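# Unload three sand cores from the mould onto plywood

## Task

Remove three sand cores from the mould: the elongated core with the rounded nose, plus both upright bladed cores in the mould half on the robot's right side. Set all three down on the plywood boards next to the mould and release them. The other two cores must stay upright in the mould.

## Robot and tools

ROBOT. Two arms, left_arm and right_arm, each with six joints and a gripper. Joint order everywhere (rows, results): waist, shoulder, elbow, wrist pitch, wrist yaw, wrist roll, then the gripper. Stated joint ranges in rad: waist -2.618 to 3.054, shoulder 0.000 to 3.142, elbow 0.000 to 3.142, wrist pitch -1.571 to 1.571, wrist yaw -1.571 to 1.571, wrist roll -2.094 to 2.094. A real end stop may sit up to 0.059 rad either side of these.

FRAMES. Scene frame: origin at table-top height midway between the nominal bases, +x out over the table, +z up, left_arm toward +y (arm names do not match image sides). Calibrated bases in the scene frame: left_arm at (+0.031, +0.345, 0) m, quat_wxyz (+1.000, 0, 0, +0.008); right_arm at (+0.030, -0.335, 0) m, quat_wxyz (+1.000, 0, 0, -0.014). Both have +z up. Each arm's end_effector_position (m) and end_effector_quat_wxyz, and its wrist camera pose, are given in that arm's own base frame; printed values may be a few cm off, worse at long reach. end_effector_position is the point between the finger pads, about 1 cm short of the tips. Fingers point along gripper +z and close along gripper y.

ROW FORMAT. Every command row is one flat list of 14 numbers covering both arms: left_arm waist, shoulder, elbow, wrist pitch, wrist yaw, wrist roll, opening, then the same seven for right_arm. Joint numbers are offsets, scaled in [-1, 1], measured from the Joint targets reported at the start of the action or move (not from the previous row). 1.0 equals 1.202 rad for the waist, 1.258 for the shoulder, 1.3 for the elbow, 2.073 for wrist pitch, 2.022 for wrist yaw and roll. Sending 0 re-commands the current targets. The opening number is absolute: +1 fully open, -1 closed; between those, fingers go where grip_measured would read that value. Always resend the present opening to keep a gripper unchanged, since 0 means half-open.

execute_actions(actions, cameras): actions is a list of actions; each action is a list of up to 15 rows, one per 1/30 s step, the last row held to fill 15 steps. An empty list just reports state and images. An action is rejected (both arms) if it would push a joint more than 0.059 rad outward past its range; if the first action fails this, or any is malformed, the entire call is rejected. Joints asked beyond their real end stop there, reported as "joint sent to its limit".

move(target, speed, blend, opening_speed, blocking, cameras): target is one 14-number row or a list of up to 15 rows, every row offset from the same starting Joint targets. Joints travel together, so grippers follow curves, with no collision avoidance. speed: rad/s for the joint with farthest to travel, 0.01 to 2, default 0.5; one value or one per target. blend: rad of corner rounding per intermediate target, default 0. opening_speed: scale units per second, at least 0.2; use a low value when closing on cores. Openings in the first row are sent at the start; in later rows on arrival, with all arms halting until still. blocking=false returns after about 0.5 s while the move continues. Whole path shares 10 s max. The result adds a move: line: done, off_target (still, a joint over 0.035 rad off), moving, held, or fault, plus limits=held and each lagging arm's worst joint. done does not mean nothing is touched.

wait(seconds 0 to 10, cameras): runs the sim holding commands; a running move keeps going. stop(cameras): brakes a running move; needs stopping distance. zoom_image(camera: cam_left_wrist or cam_right_wrist, region [x0, y0, x1, y1] pixels, at most 504x504) enlarges part of the latest image. finished_scene(scene: current scene number) ends the scene irreversibly.

RESULTS. Joint positions (rad) and velocities (rad/s) per arm, plus finger gap (m, 0.094 open). Joint targets are the base for your next offsets. grip_measured uses the opening scale; empty it reads up to 1.6 mm wide; on a hard part it reads up to about 3 mm narrower than the part. grip_effort_nm: gripper motor effort, negative closing, not pad force. Joint torques include arm weight; joints 1-3 wrap at ±28 N m. "joint command not followed" means the clearance check altered targets. Velocities "within noise" means at rest. Tool commands shows current gripper commands. Cameras: cam_left_wrist and cam_right_wrist, both 896x504.

LIMITS AND CARE. Each step a joint target may lead the measured angle by at most 0.202 (waist), 0.258 (shoulder), 0.3 (elbow), 0.573 (wrist pitch), 0.522 (wrist yaw/roll) rad; targets placing the gripper over 200 mm from its current spot are scaled back. Big moves may need several actions. To stop pushing on something, command targets back past the current positions. Holding loads, reaching far, or straining against stops heats motors: MOTOR HOT at 75 °C, fold-and-idle fault at 90 °C, collapse at 100 °C. Avoid fast contact, dropping cores, releasing cores while moving, arm-to-arm collisions, and anything leaving the table. Occasional external tugs may disturb held parts. Sand cores may crumble; close gently. To release, command an opening well above grip_measured.

Each tool is called after "Emit:" by a JSON object that holds its "fn" and its "kwargs", one argument or row to a line.

## Session

Emit:
{"fn": "execute_actions", "kwargs": {
  "actions": []
}}

Scene clock: 0.00 s.
left_arm: end_effector_position=(+0.2355, -0.4205, +0.2037) grip_measured=+1.000 grip_effort_nm=n/a end_effector_quat_wxyz=(+0.452, +0.770, +0.291, -0.345) | right_arm: end_effector_position=(+0.3668, -0.1721, +0.3153) grip_measured=+1.000 grip_effort_nm=n/a end_effector_quat_wxyz=(+0.332, +0.146, +0.875, -0.321)
Joint positions: left_arm=[-0.747 1.827 1.342 -0.224 0.995 1.182 0.094] | right_arm=[-0.197 1.481 1.581 -0.857 0.583 -0.123 0.094]
Joint velocities: within noise
Joint torques (N m): no reading
Heat: left arm: 32 °C; right arm: 36 °C.
Joint targets: left_arm=[-0.747 1.818 1.349 -0.231 1.008 1.178] | right_arm=[-0.197 1.472 1.591 -0.854 0.589 -0.120]
Tool commands: left_gripper/opening=+1.0 right_gripper/opening=+1.0

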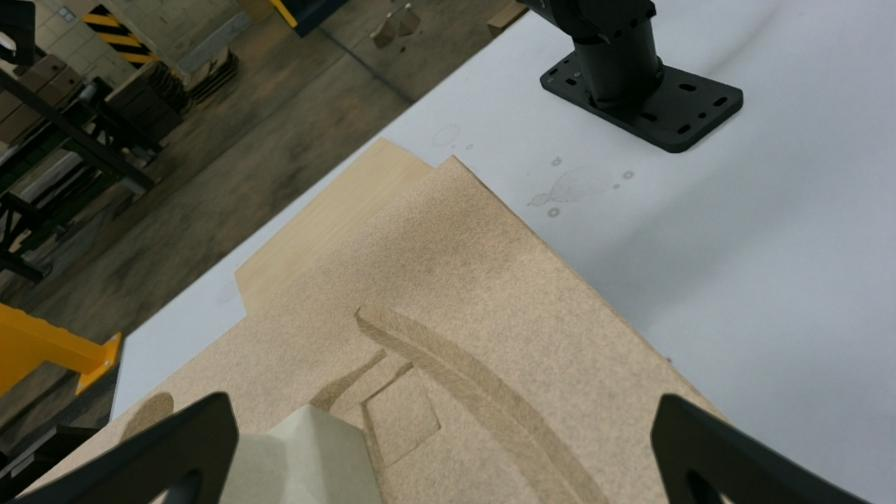

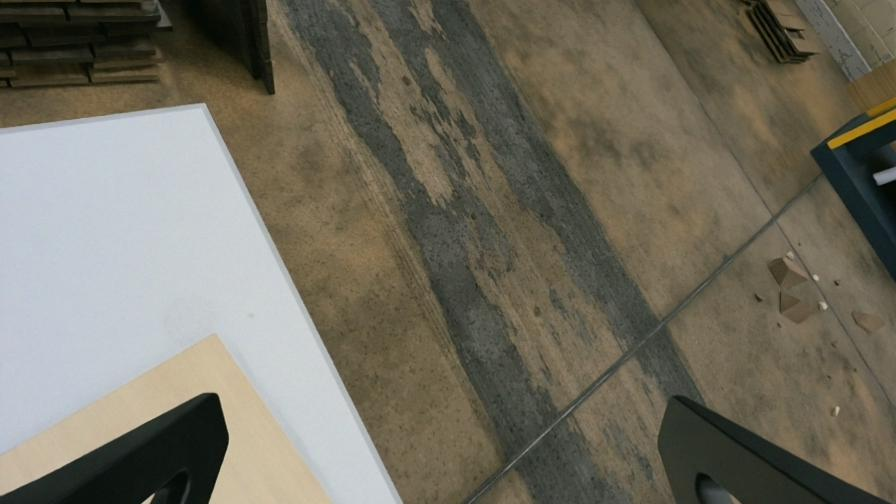

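Emit:
{"fn": "move", "kwargs": {
  "target": [0.122,-0.173,0.27,-0.467,-0.4985,-0.5826,1,0.663,0.102,0.084,-0.167,-0.291,0.059,1],
  "speed": 0.8
}}

Scene clock: 22.93 s.
left_arm: end_effector_position=(+0.3122, -0.2167, +0.2295) grip_measured=+1.000 grip_effort_nm=0.022 end_effector_quat_wxyz=(+0.204, +0.295, +0.931, -0.067) | right_arm: end_effector_position=(+0.3100, +0.2124, +0.2398) grip_measured=+1.000 grip_effort_nm=0.022 end_effector_quat_wxyz=(+0.221, -0.292, +0.928, +0.064)
Joint positions: left_arm=[-0.605 1.626 1.678 -1.19 0.009 0.007 0.094] | right_arm=[0.601 1.59 1.671 -1.187 0.006 -0.009 0.094]
Joint velocities: within noise
Joint torques (N m): left_arm=[0.38 -8.18 6.78 1.19 -0.06 -0.13] | right_arm=[-0.03 -5.16 7.87 0.69 -0.03 0.04]
Heat: left arm: 35 °C; right arm: 38 °C.
Joint targets: left_arm=[-0.601 1.600 1.700 -1.199 0.001 0.000] | right_arm=[0.600 1.600 1.700 -1.201 0.000 -0.001]
move: done

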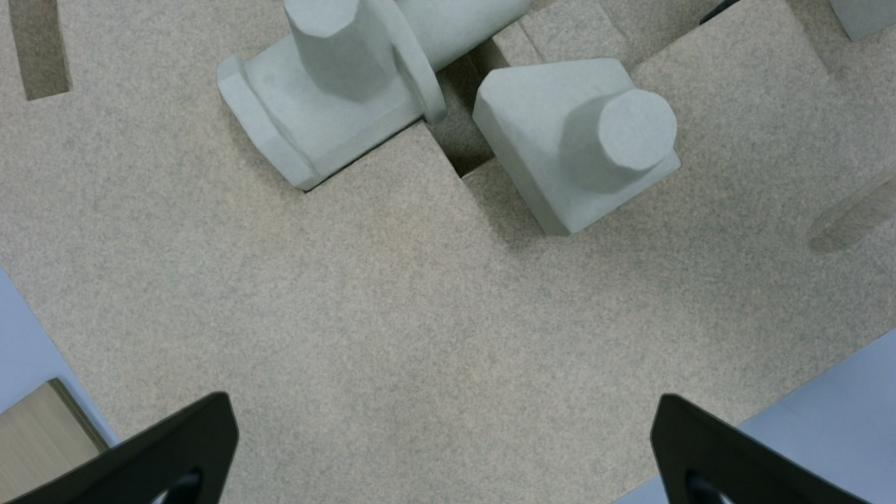

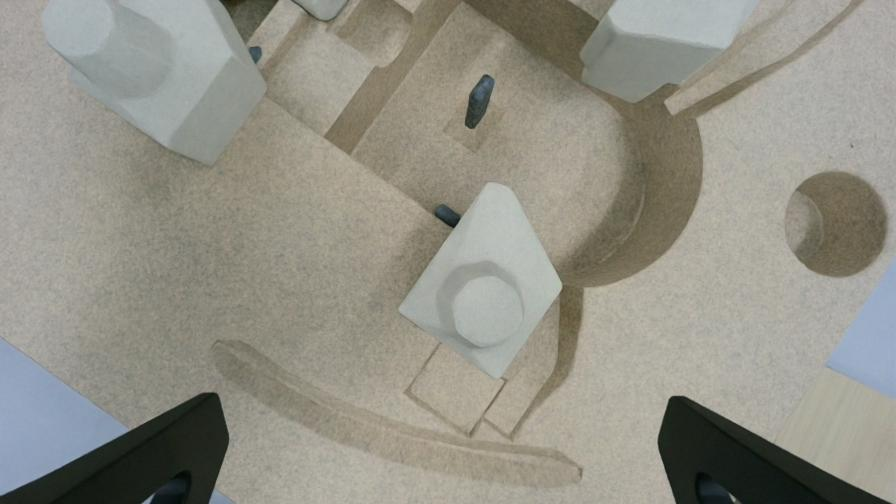

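Emit:
{"fn": "move", "kwargs": {
  "target": [0.15,-0.16,0.154,-0.145,0,0,1,-0.15,-0.16,0.154,-0.145,0,0,1],
  "speed": 0.8
}}

Emit:
{"fn": "move", "kwargs": {
  "target": [0.3,0,0,0,0,0,1,-0.3,0,0,0,0,0,1],
  "speed": 0.8
}}

Scene clock: 27.97 s.
left_arm: end_effector_position=(+0.2692, -0.1219, +0.3419) grip_measured=+1.000 grip_effort_nm=0.032 end_effector_quat_wxyz=(+0.281, +0.206, +0.935, -0.061) | right_arm: end_effector_position=(+0.2702, +0.1231, +0.3412) grip_measured=+1.000 grip_effort_nm=0.022 end_effector_quat_wxyz=(+0.282, -0.206, +0.935, +0.059)
Joint positions: left_arm=[-0.427 1.392 1.896 -1.491 0.002 0.006 0.094] | right_arm=[0.426 1.395 1.895 -1.487 0.002 -0.008 0.094]
Joint velocities: within noise
Joint torques (N m): left_arm=[0.55 -2.91 4.26 1.43 0 -0.13] | right_arm=[-0.47 -3.04 4.94 0.86 -0.04 0.05]
Heat: left arm: 35 °C; right arm: 37 °C.
Joint targets: left_arm=[-0.420 1.399 1.900 -1.499 0.001 0.000] | right_arm=[0.420 1.399 1.901 -1.501 0.000 -0.001]
move: done

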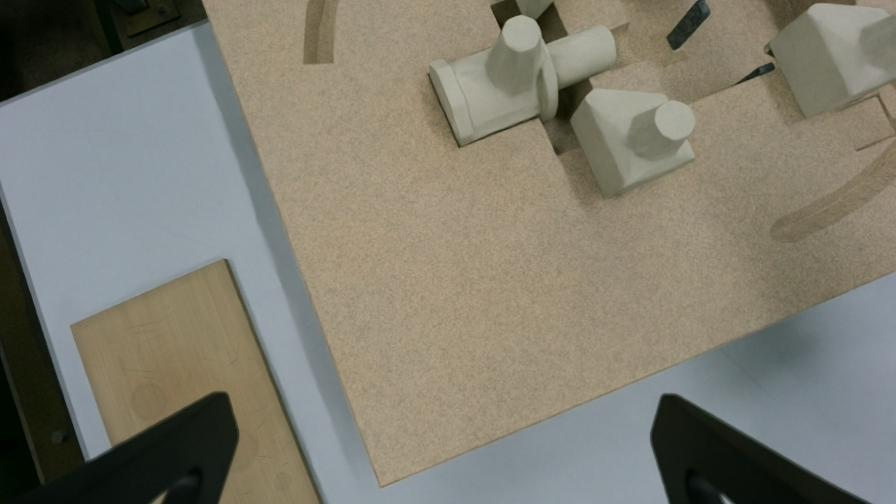

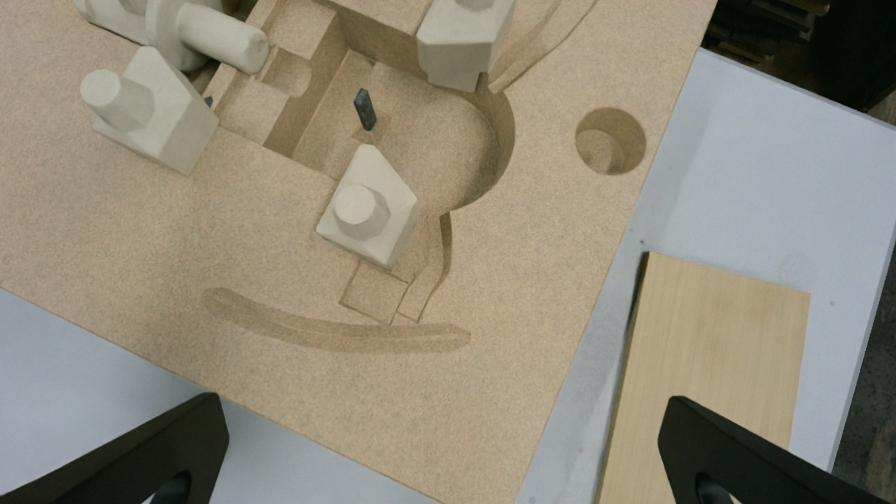

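Scene clock: 28.87 s.
left_arm: end_effector_position=(+0.2947, -0.0187, +0.3418) grip_measured=+1.000 grip_effort_nm=0.027 end_effector_quat_wxyz=(+0.287, +0.034, +0.957, -0.009) | right_arm: end_effector_position=(+0.2961, +0.0201, +0.3411) grip_measured=+1.000 grip_effort_nm=0.022 end_effector_quat_wxyz=(+0.287, -0.034, +0.957, +0.008)
Joint positions: left_arm=[-0.066 1.392 1.896 -1.492 0.001 0.006 0.094] | right_arm=[0.065 1.395 1.895 -1.488 0.001 -0.007 0.094]
Joint velocities: within noise
Joint torques (N m): left_arm=[0.59 -2.78 4.3 1.44 0.01 -0.12] | right_arm=[-0.46 -3.06 4.96 0.88 -0.01 0.04]
Heat: left arm: 35 °C; right arm: 37 °C.
Joint targets: left_arm=[-0.060 1.399 1.900 -1.500 0.001 0.000] | right_arm=[0.059 1.399 1.901 -1.501 0.001 -0.001]
move: done

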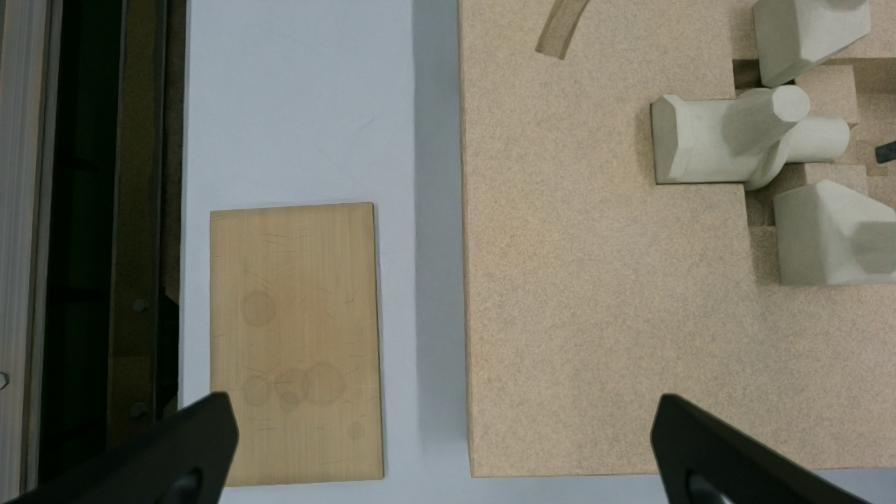

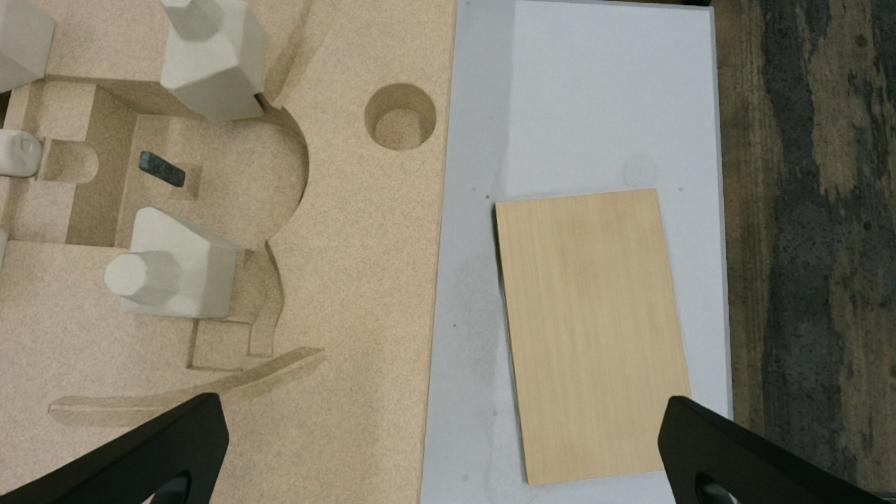

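Emit:
{"fn": "move", "kwargs": {
  "target": [-0.35,-0.357,-0.615,0.41,0,0,1,0.35,-0.357,-0.615,0.41,0,0,1],
  "speed": 1
}}

Emit:
{"fn": "move", "kwargs": {
  "target": [-0.35,-0.357,-0.615,0.41,0,0,1,0.35,-0.357,-0.615,0.41,0,0,1],
  "speed": 1
}}

Scene clock: 60.23 s.
left_arm: end_effector_position=(+0.2853, -0.1450, +0.3065) grip_measured=+1.000 grip_effort_nm=0.027 end_effector_quat_wxyz=(+0.488, +0.205, +0.840, -0.117) | right_arm: end_effector_position=(+0.2830, +0.1459, +0.3054) grip_measured=+1.000 grip_effort_nm=0.022 end_effector_quat_wxyz=(+0.485, -0.206, +0.842, +0.115)
Joint positions: left_arm=[-0.473 0.968 1.109 -0.662 0.001 0.006 0.094] | right_arm=[0.473 0.966 1.11 -0.672 0 -0.007 0.094]
Joint velocities: within noise
Joint torques (N m): left_arm=[-0.47 -2.82 4.78 2.21 0 -0.11] | right_arm=[0.58 -2.71 5.3 1.63 -0.01 0.04]
Heat: left arm: 34 °C; right arm: 37 °C.
Joint targets: left_arm=[-0.480 0.950 1.101 -0.650 0.001 0.000] | right_arm=[0.480 0.950 1.101 -0.651 0.000 -0.001]
move: done

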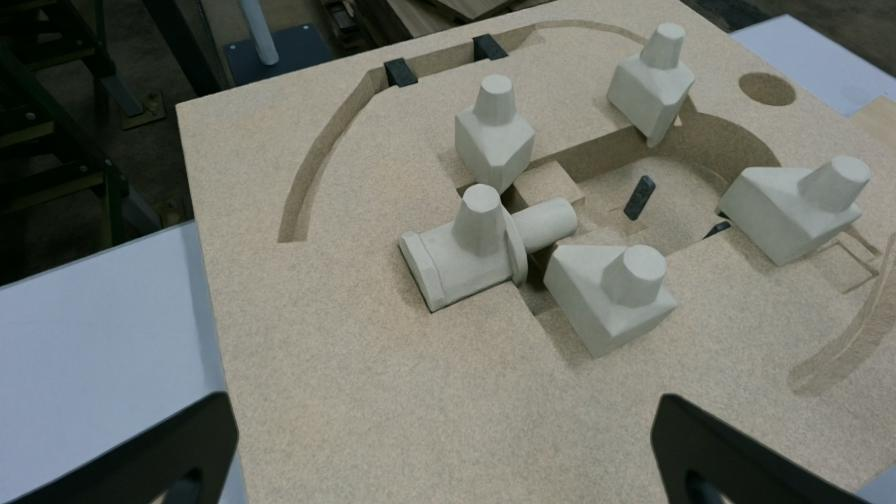

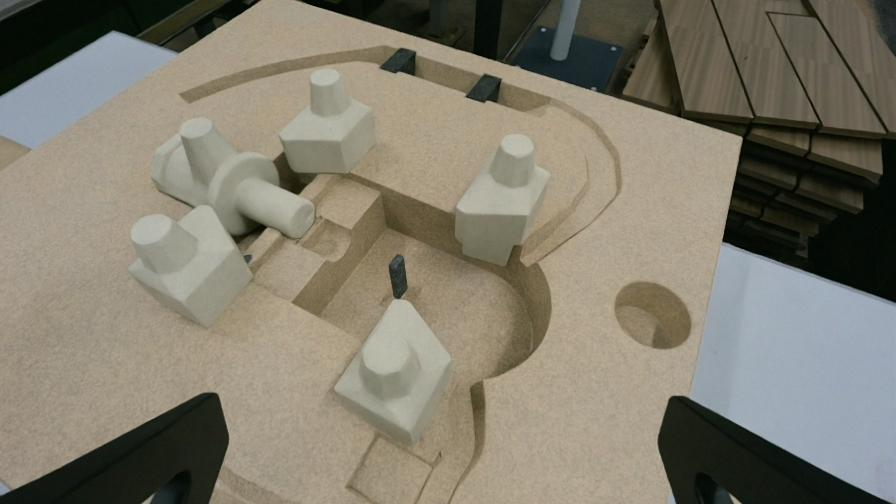

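Scene clock: 62.00 s.
left_arm: end_effector_position=(+0.1830, -0.2258, +0.2532) grip_measured=+1.000 grip_effort_nm=0.027 end_effector_quat_wxyz=(+0.633, +0.310, +0.642, -0.301) | right_arm: end_effector_position=(+0.1813, +0.2267, +0.2514) grip_measured=+1.000 grip_effort_nm=0.022 end_effector_quat_wxyz=(+0.631, -0.311, +0.644, +0.299)
Joint positions: left_arm=[-0.893 0.513 0.308 0.189 0 0.006 0.094] | right_arm=[0.894 0.511 0.309 0.178 0.001 -0.007 0.094]
Joint velocities: within noise
Joint torques (N m): left_arm=[-0.47 -0.18 5.33 2.37 0.02 -0.13] | right_arm=[0.62 -0.2 6 1.71 -0.02 0.03]
Heat: left arm: 34 °C; right arm: 38 °C.
Joint targets: left_arm=[-0.901 0.501 0.301 0.200 0.000 0.000] | right_arm=[0.901 0.501 0.302 0.199 0.001 -0.001]
move: done

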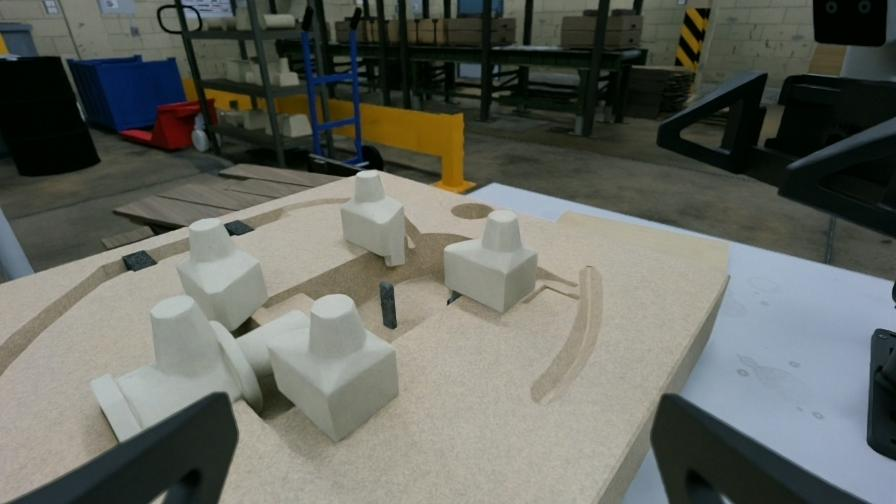

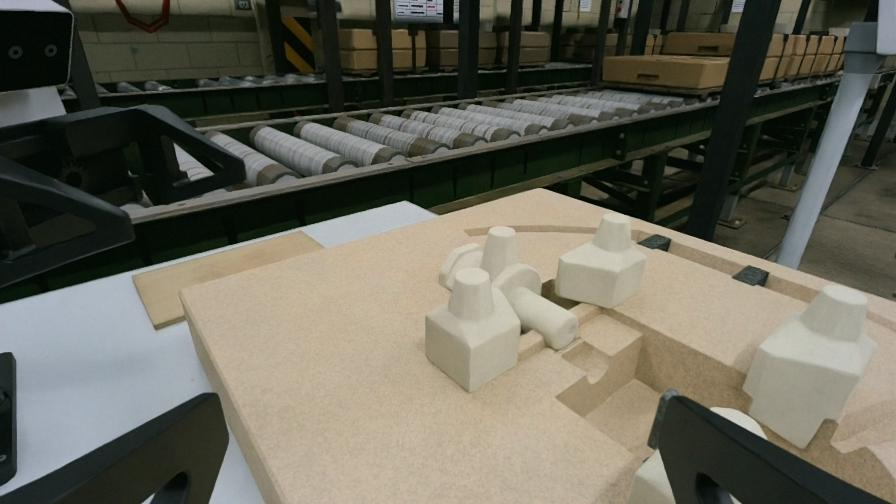

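Emit:
{"fn": "zoom_image", "kwargs": {
  "camera": "cam_left_wrist",
  "region": [250, 150, 640, 420]
}}

Emit:
{"fn": "zoom_image", "kwargs": {
  "camera": "cam_right_wrist",
  "region": [400, 190, 896, 469]
}}

Scaled by 1.292.

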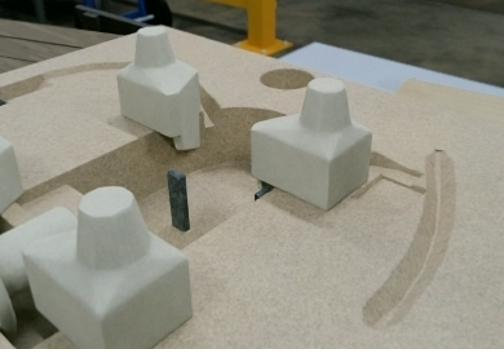

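Scaled by 1.016.

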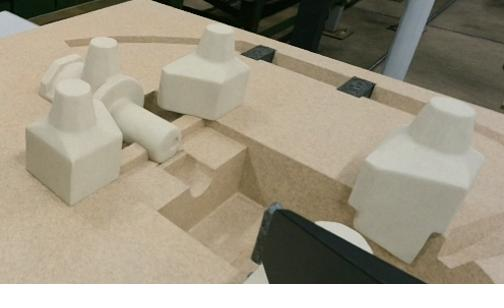

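Emit:
{"fn": "move", "kwargs": {
  "target": [0,0,0,0,0,0,1,-0.312,0.063,0.006,-0.11,0,0,1]
}}

Scene clock: 140.47 s.
left_arm: end_effector_position=(+0.1830, -0.2258, +0.2535) grip_measured=+1.000 grip_effort_nm=0.017 end_effector_quat_wxyz=(+0.634, +0.309, +0.642, -0.301) | right_arm: end_effector_position=(+0.2493, +0.1477, +0.1846) grip_measured=+1.000 grip_effort_nm=0.022 end_effector_quat_wxyz=(+0.578, -0.213, +0.773, +0.155)
Joint positions: left_arm=[-0.893 0.513 0.308 0.19 0 0.006 0.094] | right_arm=[0.532 0.581 0.309 -0.016 0.001 -0.007 0.094]
Joint velocities: within noise
Joint torques (N m): left_arm=[-0.5 -0.28 5.35 2.32 0.02 -0.11] | right_arm=[-0.57 0.13 6.58 1.39 -0.02 0.03]
Heat: left arm: 41 °C; right arm: 42 °C.
Joint targets: left_arm=[-0.901 0.501 0.301 0.200 0.000 0.000] | right_arm=[0.526 0.580 0.309 -0.029 0.000 -0.001]
move: done

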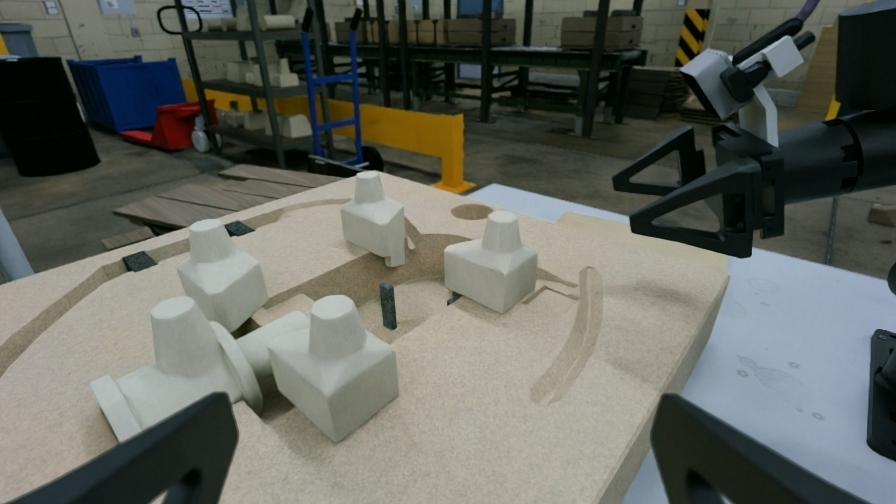

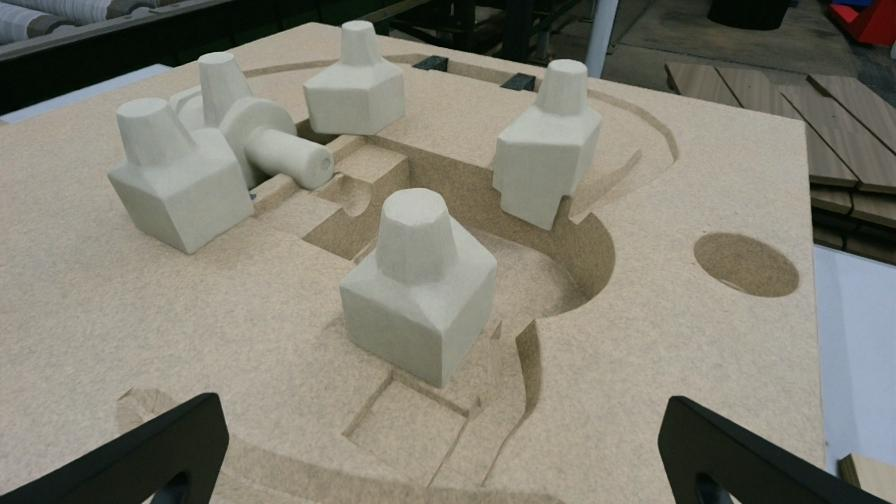

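Emit:
{"fn": "move", "kwargs": {
  "target": [0,0,0,0,0,0,1,0.028,0.291,0.055,0.142,0,0,1]
}}

Scene clock: 151.17 s.
left_arm: end_effector_position=(+0.1830, -0.2258, +0.2536) grip_measured=+1.000 grip_effort_nm=0.032 end_effector_quat_wxyz=(+0.634, +0.309, +0.641, -0.301) | right_arm: end_effector_position=(+0.2848, +0.1764, +0.1593) grip_measured=+1.000 grip_effort_nm=0.022 end_effector_quat_wxyz=(+0.552, -0.226, +0.788, +0.154)
Joint positions: left_arm=[-0.893 0.513 0.308 0.19 0 0.006 0.094] | right_arm=[0.552 0.944 0.348 0.245 0.001 -0.007 0.094]
Joint velocities: within noise
Joint torques (N m): left_arm=[-0.59 -0.24 5.3 2.35 0.01 -0.11] | right_arm=[0.62 -1.39 8.84 1.66 -0.02 0.03]
Heat: left arm: 41 °C; right arm: 42 °C.
Joint targets: left_arm=[-0.901 0.501 0.301 0.200 0.000 0.000] | right_arm=[0.559 0.946 0.381 0.265 0.000 -0.001]
move: done

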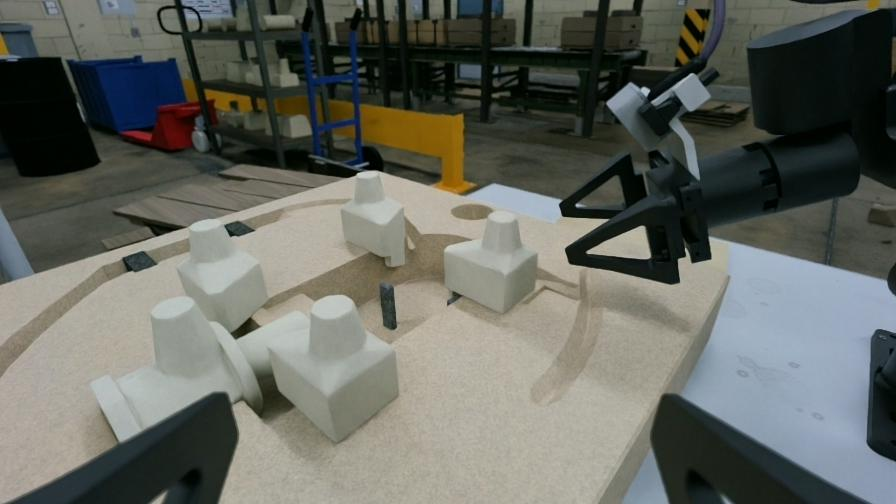

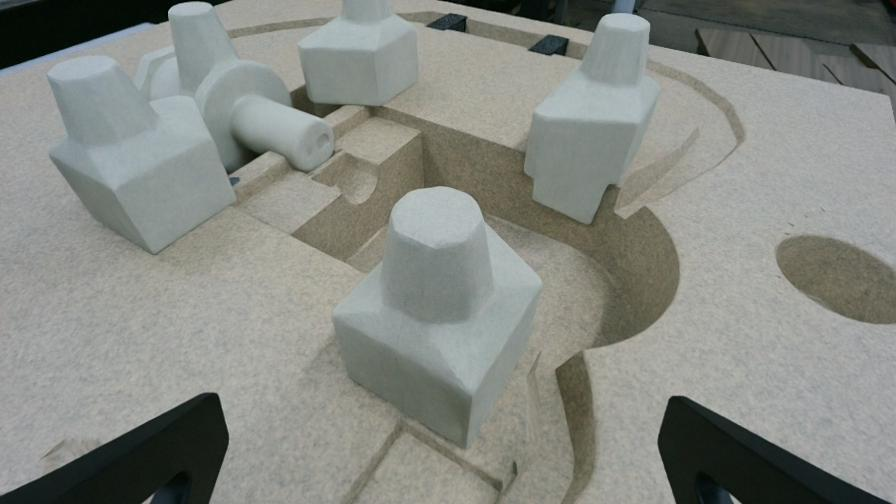

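Emit:
{"fn": "move", "kwargs": {
  "target": [0,0,0,0,0,0,1,0,0.2464,0.1315,0.0863,0,0,1],
  "speed": 0.35
}}

Scene clock: 156.20 s.
left_arm: end_effector_position=(+0.1830, -0.2258, +0.2536) grip_measured=+1.000 grip_effort_nm=0.017 end_effector_quat_wxyz=(+0.634, +0.309, +0.641, -0.301) | right_arm: end_effector_position=(+0.3372, +0.2087, +0.1760) grip_measured=+1.000 grip_effort_nm=0.017 end_effector_quat_wxyz=(+0.570, -0.222, +0.775, +0.159)
Joint positions: left_arm=[-0.893 0.513 0.308 0.19 0 0.006 0.094] | right_arm=[0.552 1.25 0.521 0.424 0.001 -0.007 0.094]
Joint velocities: within noise
Joint torques (N m): left_arm=[-0.54 -0.21 5.31 2.31 0.04 -0.14] | right_arm=[0.62 -3.11 8.43 1.67 -0.03 0.03]
Heat: left arm: 41 °C; right arm: 42 °C.
Joint targets: left_arm=[-0.901 0.501 0.301 0.200 0.000 0.000] | right_arm=[0.559 1.256 0.552 0.444 0.000 -0.001]
move: done

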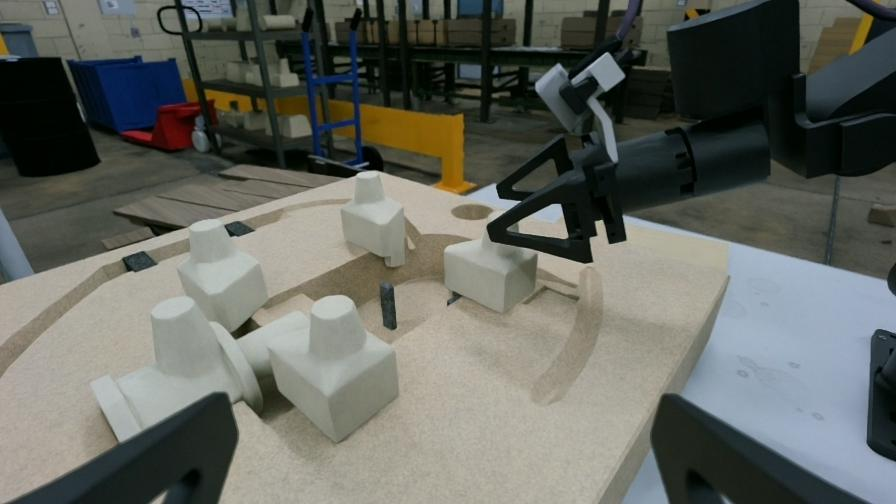

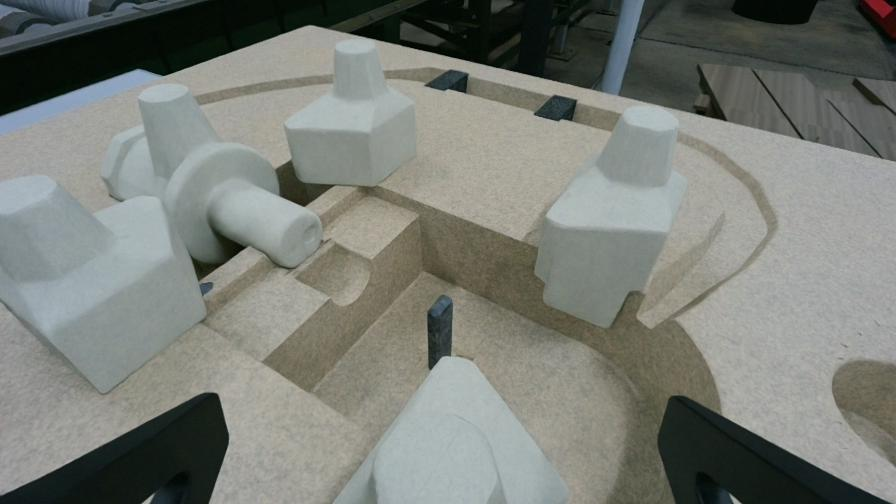

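Emit:
{"fn": "move", "kwargs": {
  "target": [0,0,0,0,0,0,1,0.007,0.018,0,0,0,0,1],
  "speed": 0.3,
  "cameras": ["cam_right_wrist"]
}}

Emit:
{"fn": "move", "kwargs": {
  "target": [0,0,0,0,0,0,1,0,0,0,0,0,0,-0.2],
  "opening_speed": 0.6
}}

Scene clock: 162.63 s.
left_arm: end_effector_position=(+0.1830, -0.2258, +0.2536) grip_measured=+1.000 grip_effort_nm=0.022 end_effector_quat_wxyz=(+0.634, +0.309, +0.641, -0.301) | right_arm: end_effector_position=(+0.3365, +0.2124, +0.1686) grip_measured=+1.000 grip_effort_nm=0.017 end_effector_quat_wxyz=(+0.562, -0.227, +0.779, +0.159)
Joint positions: left_arm=[-0.893 0.513 0.308 0.19 0 0.006 0.094] | right_arm=[0.561 1.272 0.521 0.426 0.001 -0.007 0.094]
Joint velocities: within noise
Joint torques (N m): left_arm=[-0.59 -0.09 5.31 2.33 0.02 -0.13] | right_arm=[0.61 -3.15 8.39 1.69 -0.01 0.03]
Heat: left arm: 42 °C; right arm: 43 °C.
Joint targets: left_arm=[-0.901 0.501 0.301 0.200 0.000 0.000] | right_arm=[0.568 1.279 0.552 0.444 0.000 -0.001]
move: done
Images, in order (width x height): cam_right_wrist 896x504.

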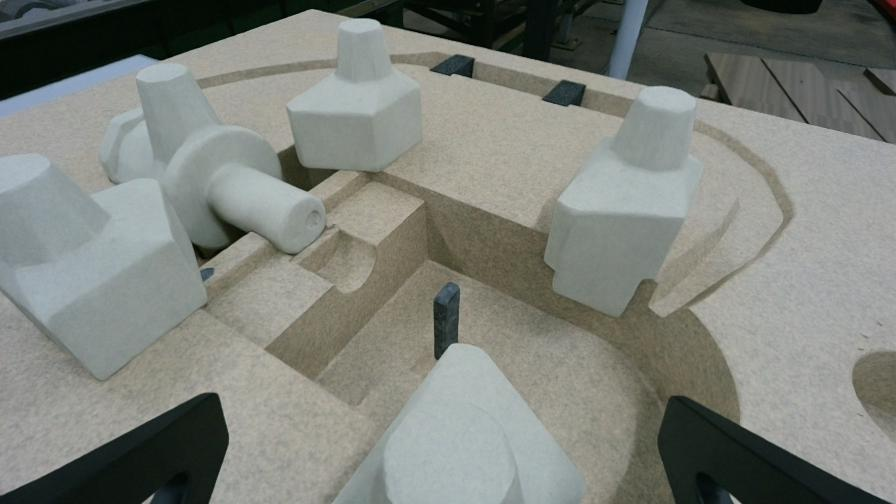

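Scene clock: 164.87 s.
left_arm: end_effector_position=(+0.1830, -0.2258, +0.2536) grip_measured=+1.000 grip_effort_nm=0.022 end_effector_quat_wxyz=(+0.634, +0.309, +0.641, -0.301) | right_arm: end_effector_position=(+0.3365, +0.2124, +0.1686) grip_measured=-0.197 grip_effort_nm=-0.129 end_effector_quat_wxyz=(+0.562, -0.227, +0.779, +0.159)
Joint positions: left_arm=[-0.893 0.513 0.308 0.19 0 0.006 0.094] | right_arm=[0.561 1.272 0.521 0.426 0.001 -0.007 0.038]
Joint velocities: within noise
Joint torques (N m): left_arm=[-0.51 -0.16 5.33 2.32 0.03 -0.14] | right_arm=[0.64 -3.15 8.38 1.69 -0.02 0.02]
Heat: left arm: 42 °C; right arm: 43 °C.
Joint targets: left_arm=[-0.901 0.501 0.301 0.200 0.000 0.000] | right_arm=[0.568 1.279 0.552 0.444 0.000 -0.001]
move: done

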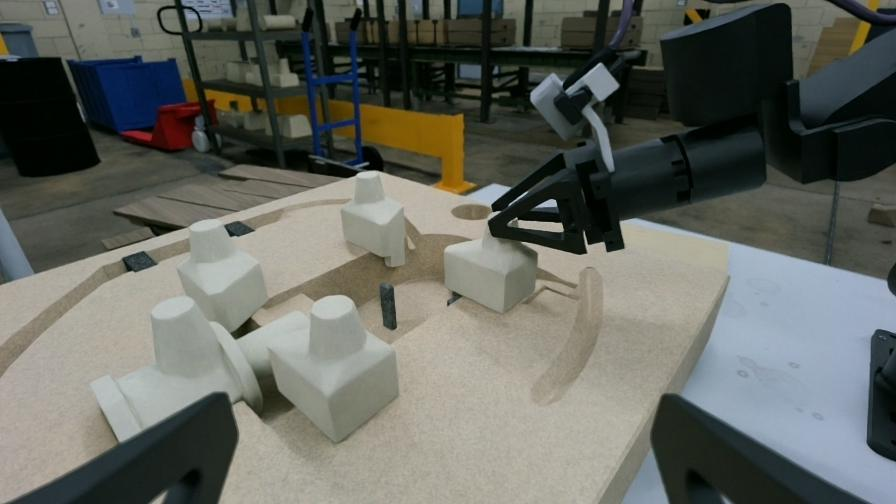

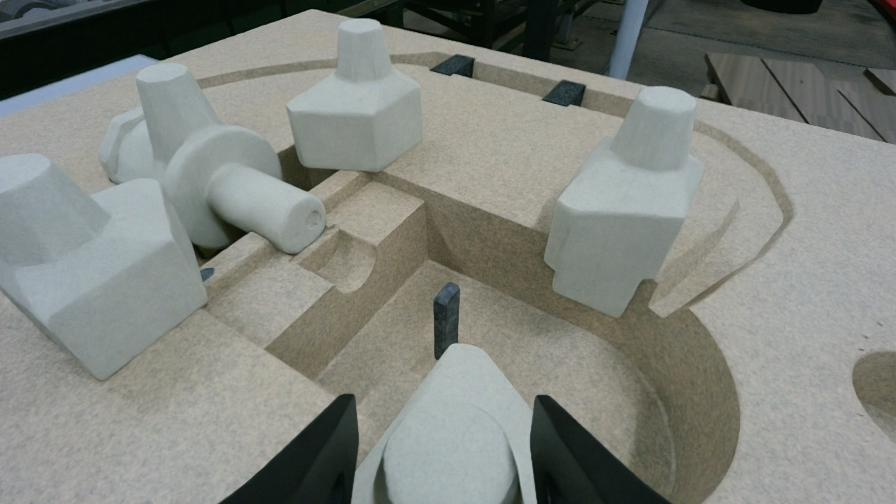

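Emit:
{"fn": "move", "kwargs": {
  "target": [0,0,0,0,0,0,1,0,0,0,0,0,0,-0.65],
  "opening_speed": 0.2
}}

Scene clock: 169.43 s.
left_arm: end_effector_position=(+0.1830, -0.2258, +0.2536) grip_measured=+1.000 grip_effort_nm=0.022 end_effector_quat_wxyz=(+0.634, +0.309, +0.641, -0.301) | right_arm: end_effector_position=(+0.3366, +0.2123, +0.1686) grip_measured=-0.424 grip_effort_nm=-1.009 end_effector_quat_wxyz=(+0.562, -0.227, +0.779, +0.159)
Joint positions: left_arm=[-0.893 0.513 0.308 0.19 0 0.006 0.094] | right_arm=[0.561 1.272 0.521 0.426 0.002 -0.007 0.027]
Joint velocities: within noise
Joint torques (N m): left_arm=[-0.64 -0.18 5.33 2.34 0.01 -0.12] | right_arm=[0.65 -3.15 8.35 1.69 -0.03 0.03]
Heat: left arm: 42 °C; right arm: 43 °C.
Joint targets: left_arm=[-0.901 0.501 0.301 0.200 0.000 0.000] | right_arm=[0.568 1.279 0.552 0.444 0.000 -0.001]
move: done

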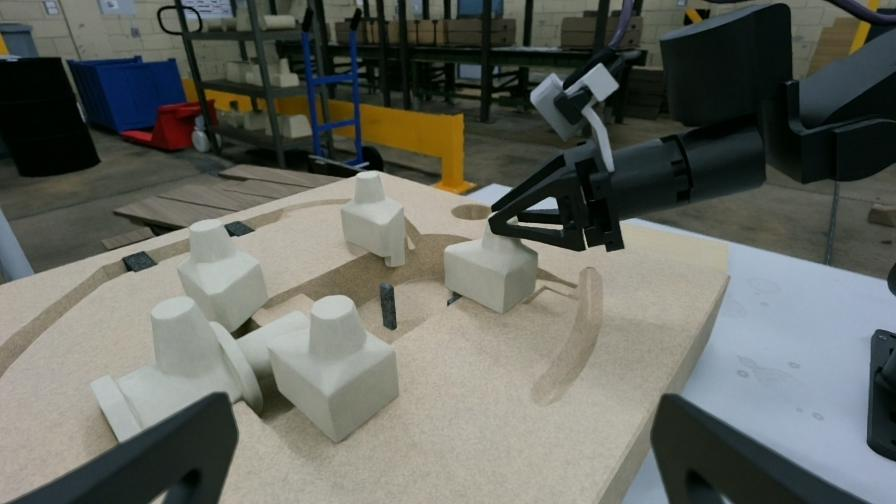

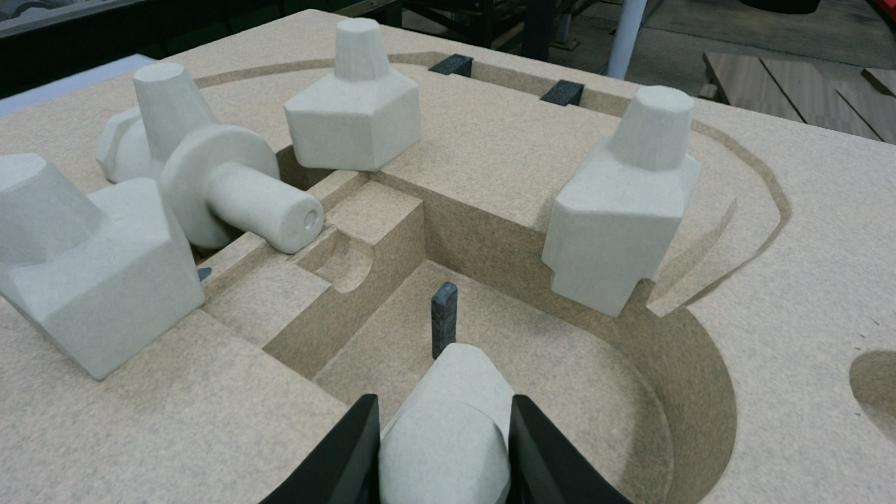

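Emit:
{"fn": "move", "kwargs": {
  "target": [0,0,0,0,0,0,1,0,-0.045,0.0705,-0.0714,0,0,-0.65],
  "speed": 0.15
}}

Scene clock: 178.70 s.
left_arm: end_effector_position=(+0.1830, -0.2258, +0.2536) grip_measured=+1.000 grip_effort_nm=0.022 end_effector_quat_wxyz=(+0.634, +0.309, +0.641, -0.301) | right_arm: end_effector_position=(+0.3371, +0.2126, +0.1700) grip_measured=-0.425 grip_effort_nm=-1.004 end_effector_quat_wxyz=(+0.532, -0.233, +0.800, +0.151)
Joint positions: left_arm=[-0.893 0.513 0.308 0.19 0 0.006 0.094] | right_arm=[0.561 1.261 0.598 0.265 0.002 -0.006 0.027]
Joint velocities: within noise
Joint torques (N m): left_arm=[-0.55 -0.17 5.27 2.34 0 -0.12] | right_arm=[0.61 -7.01 9.74 1.78 -0.02 0.02]
Heat: left arm: 42 °C; right arm: 44 °C.
Joint targets: left_arm=[-0.901 0.501 0.301 0.200 0.000 0.000] | right_arm=[0.568 1.222 0.644 0.296 0.000 -0.001]
move: off_target (right_arm); right_arm: the elbow is farthest, 0.046 rad from its target

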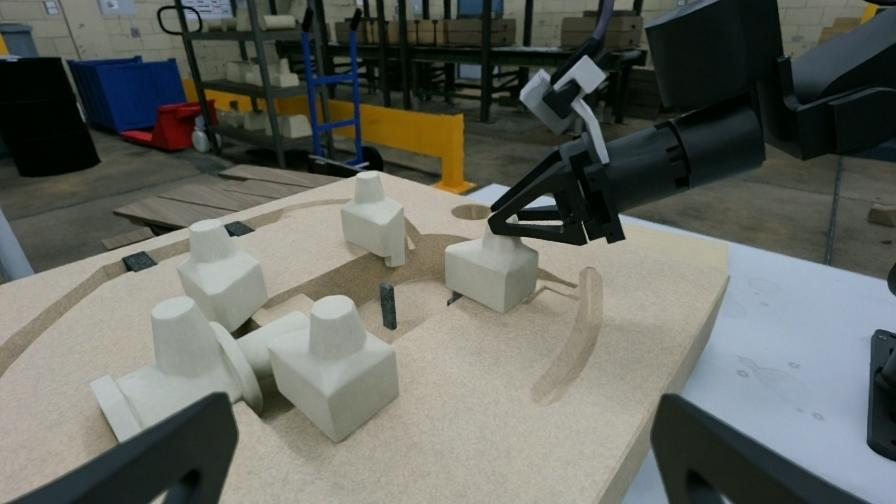

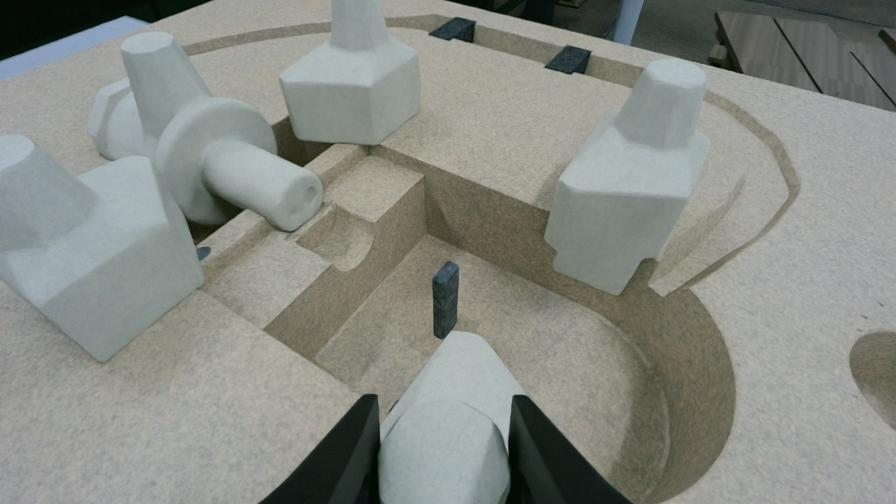

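Emit:
{"fn": "move", "kwargs": {
  "target": [0,0,0,0,0,0,1,0,-0.03,0.075,-0.02,0,0,-0.65],
  "speed": 0.15
}}

Scene clock: 183.67 s.
left_arm: end_effector_position=(+0.1830, -0.2258, +0.2536) grip_measured=+1.000 grip_effort_nm=0.032 end_effector_quat_wxyz=(+0.634, +0.309, +0.641, -0.301) | right_arm: end_effector_position=(+0.3423, +0.2159, +0.2074) grip_measured=-0.425 grip_effort_nm=-1.009 end_effector_quat_wxyz=(+0.550, -0.229, +0.788, +0.156)
Joint positions: left_arm=[-0.893 0.513 0.308 0.19 0 0.006 0.094] | right_arm=[0.561 1.224 0.688 0.184 0.002 -0.006 0.027]
Joint velocities: within noise
Joint torques (N m): left_arm=[-0.58 -0.23 5.31 2.33 0.03 -0.14] | right_arm=[0.62 -6.95 10.58 2.2 -0.03 0.02]
Heat: left arm: 42 °C; right arm: 45 °C.
Joint targets: left_arm=[-0.901 0.501 0.301 0.200 0.000 0.000] | right_arm=[0.568 1.184 0.741 0.255 0.000 -0.001]
move: off_target (right_arm); right_arm: the wrist pitch is farthest, 0.071 rad from its target

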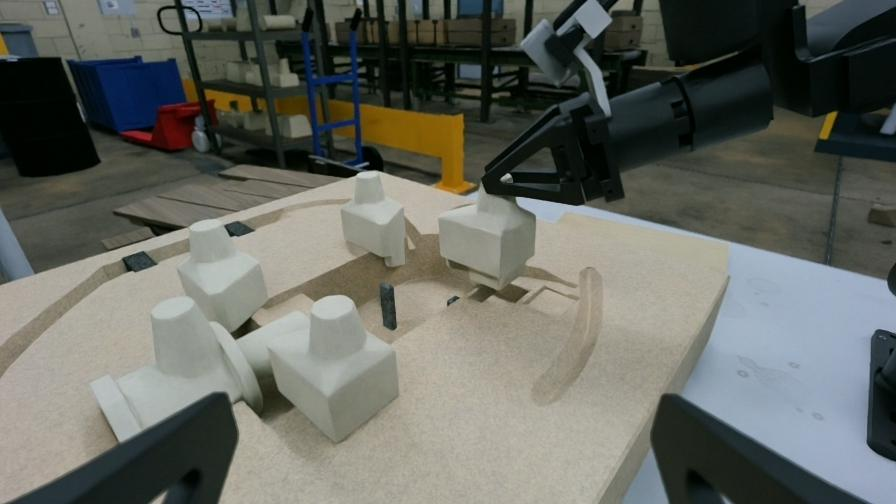

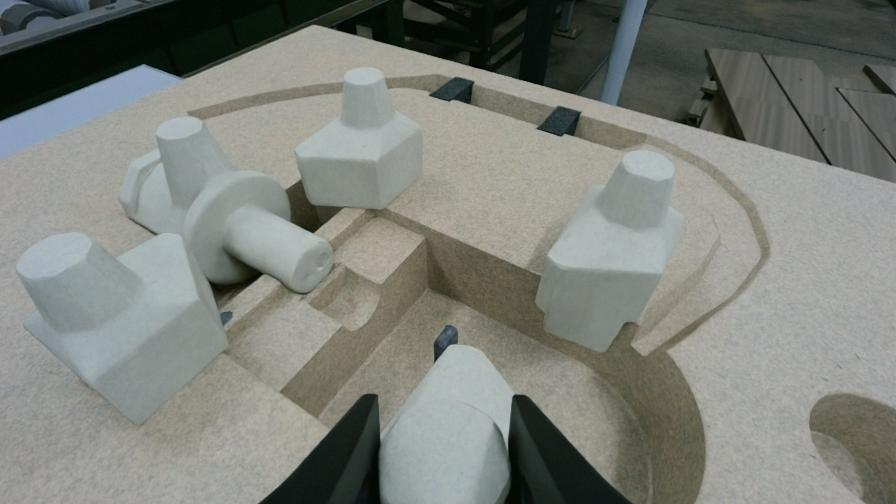

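Emit:
{"fn": "move", "kwargs": {
  "target": [
    [0,0,0,0,0,0,1,0,-0.023,0.119,-0.088,0,0,-0.65],
    [0,0,0,0,0,0,1,0,-0.019,0.246,-0.168,0,0,-0.65]
  ],
  "speed": 0.2,
  "blend": 0.05
}}

Scene clock: 189.43 s.
left_arm: end_effector_position=(+0.1830, -0.2258, +0.2536) grip_measured=+1.000 grip_effort_nm=0.027 end_effector_quat_wxyz=(+0.634, +0.309, +0.641, -0.301) | right_arm: end_effector_position=(+0.3459, +0.2182, +0.2890) grip_measured=-0.425 grip_effort_nm=-1.004 end_effector_quat_wxyz=(+0.548, -0.230, +0.789, +0.155)
Joint positions: left_arm=[-0.893 0.513 0.308 0.19 0 0.006 0.094] | right_arm=[0.561 1.2 1.006 -0.165 0.002 -0.006 0.027]
Joint velocities: within noise
Joint torques (N m): left_arm=[-0.57 -0.2 5.37 2.33 0 -0.12] | right_arm=[0.62 -6.95 10.93 2.17 -0.02 0.02]
Heat: left arm: 42 °C; right arm: 45 °C.
Joint targets: left_arm=[-0.901 0.501 0.301 0.200 0.000 0.000] | right_arm=[0.568 1.160 1.061 -0.094 0.000 -0.001]
move: off_target (right_arm); right_arm: the wrist pitch is farthest, 0.071 rad from its target

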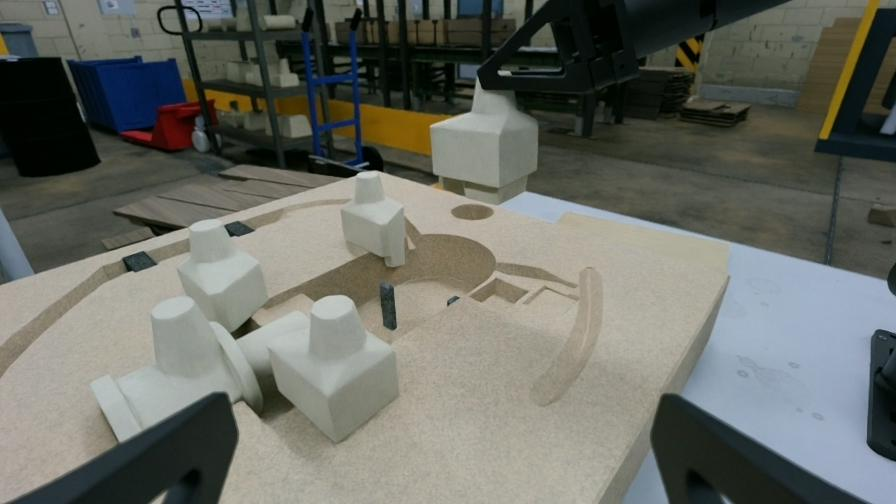

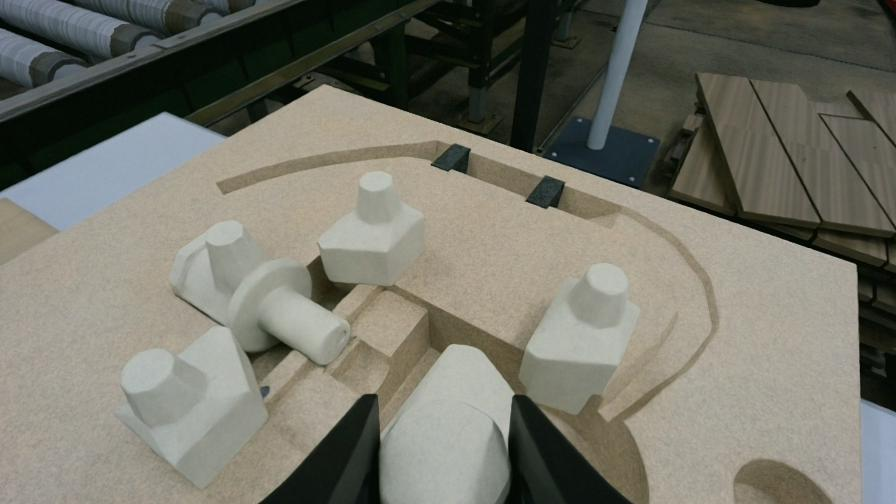

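Emit:
{"fn": "zoom_image", "kwargs": {
  "camera": "cam_left_wrist",
  "region": [380, 60, 620, 240]
}}

Scaled by 2.100.

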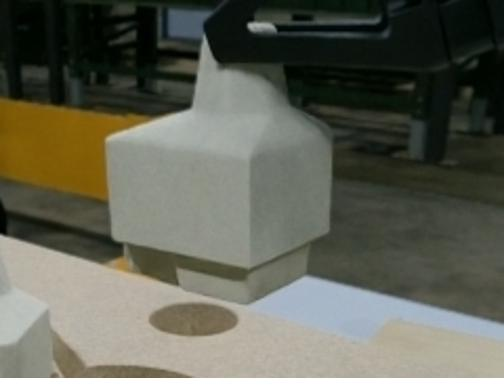

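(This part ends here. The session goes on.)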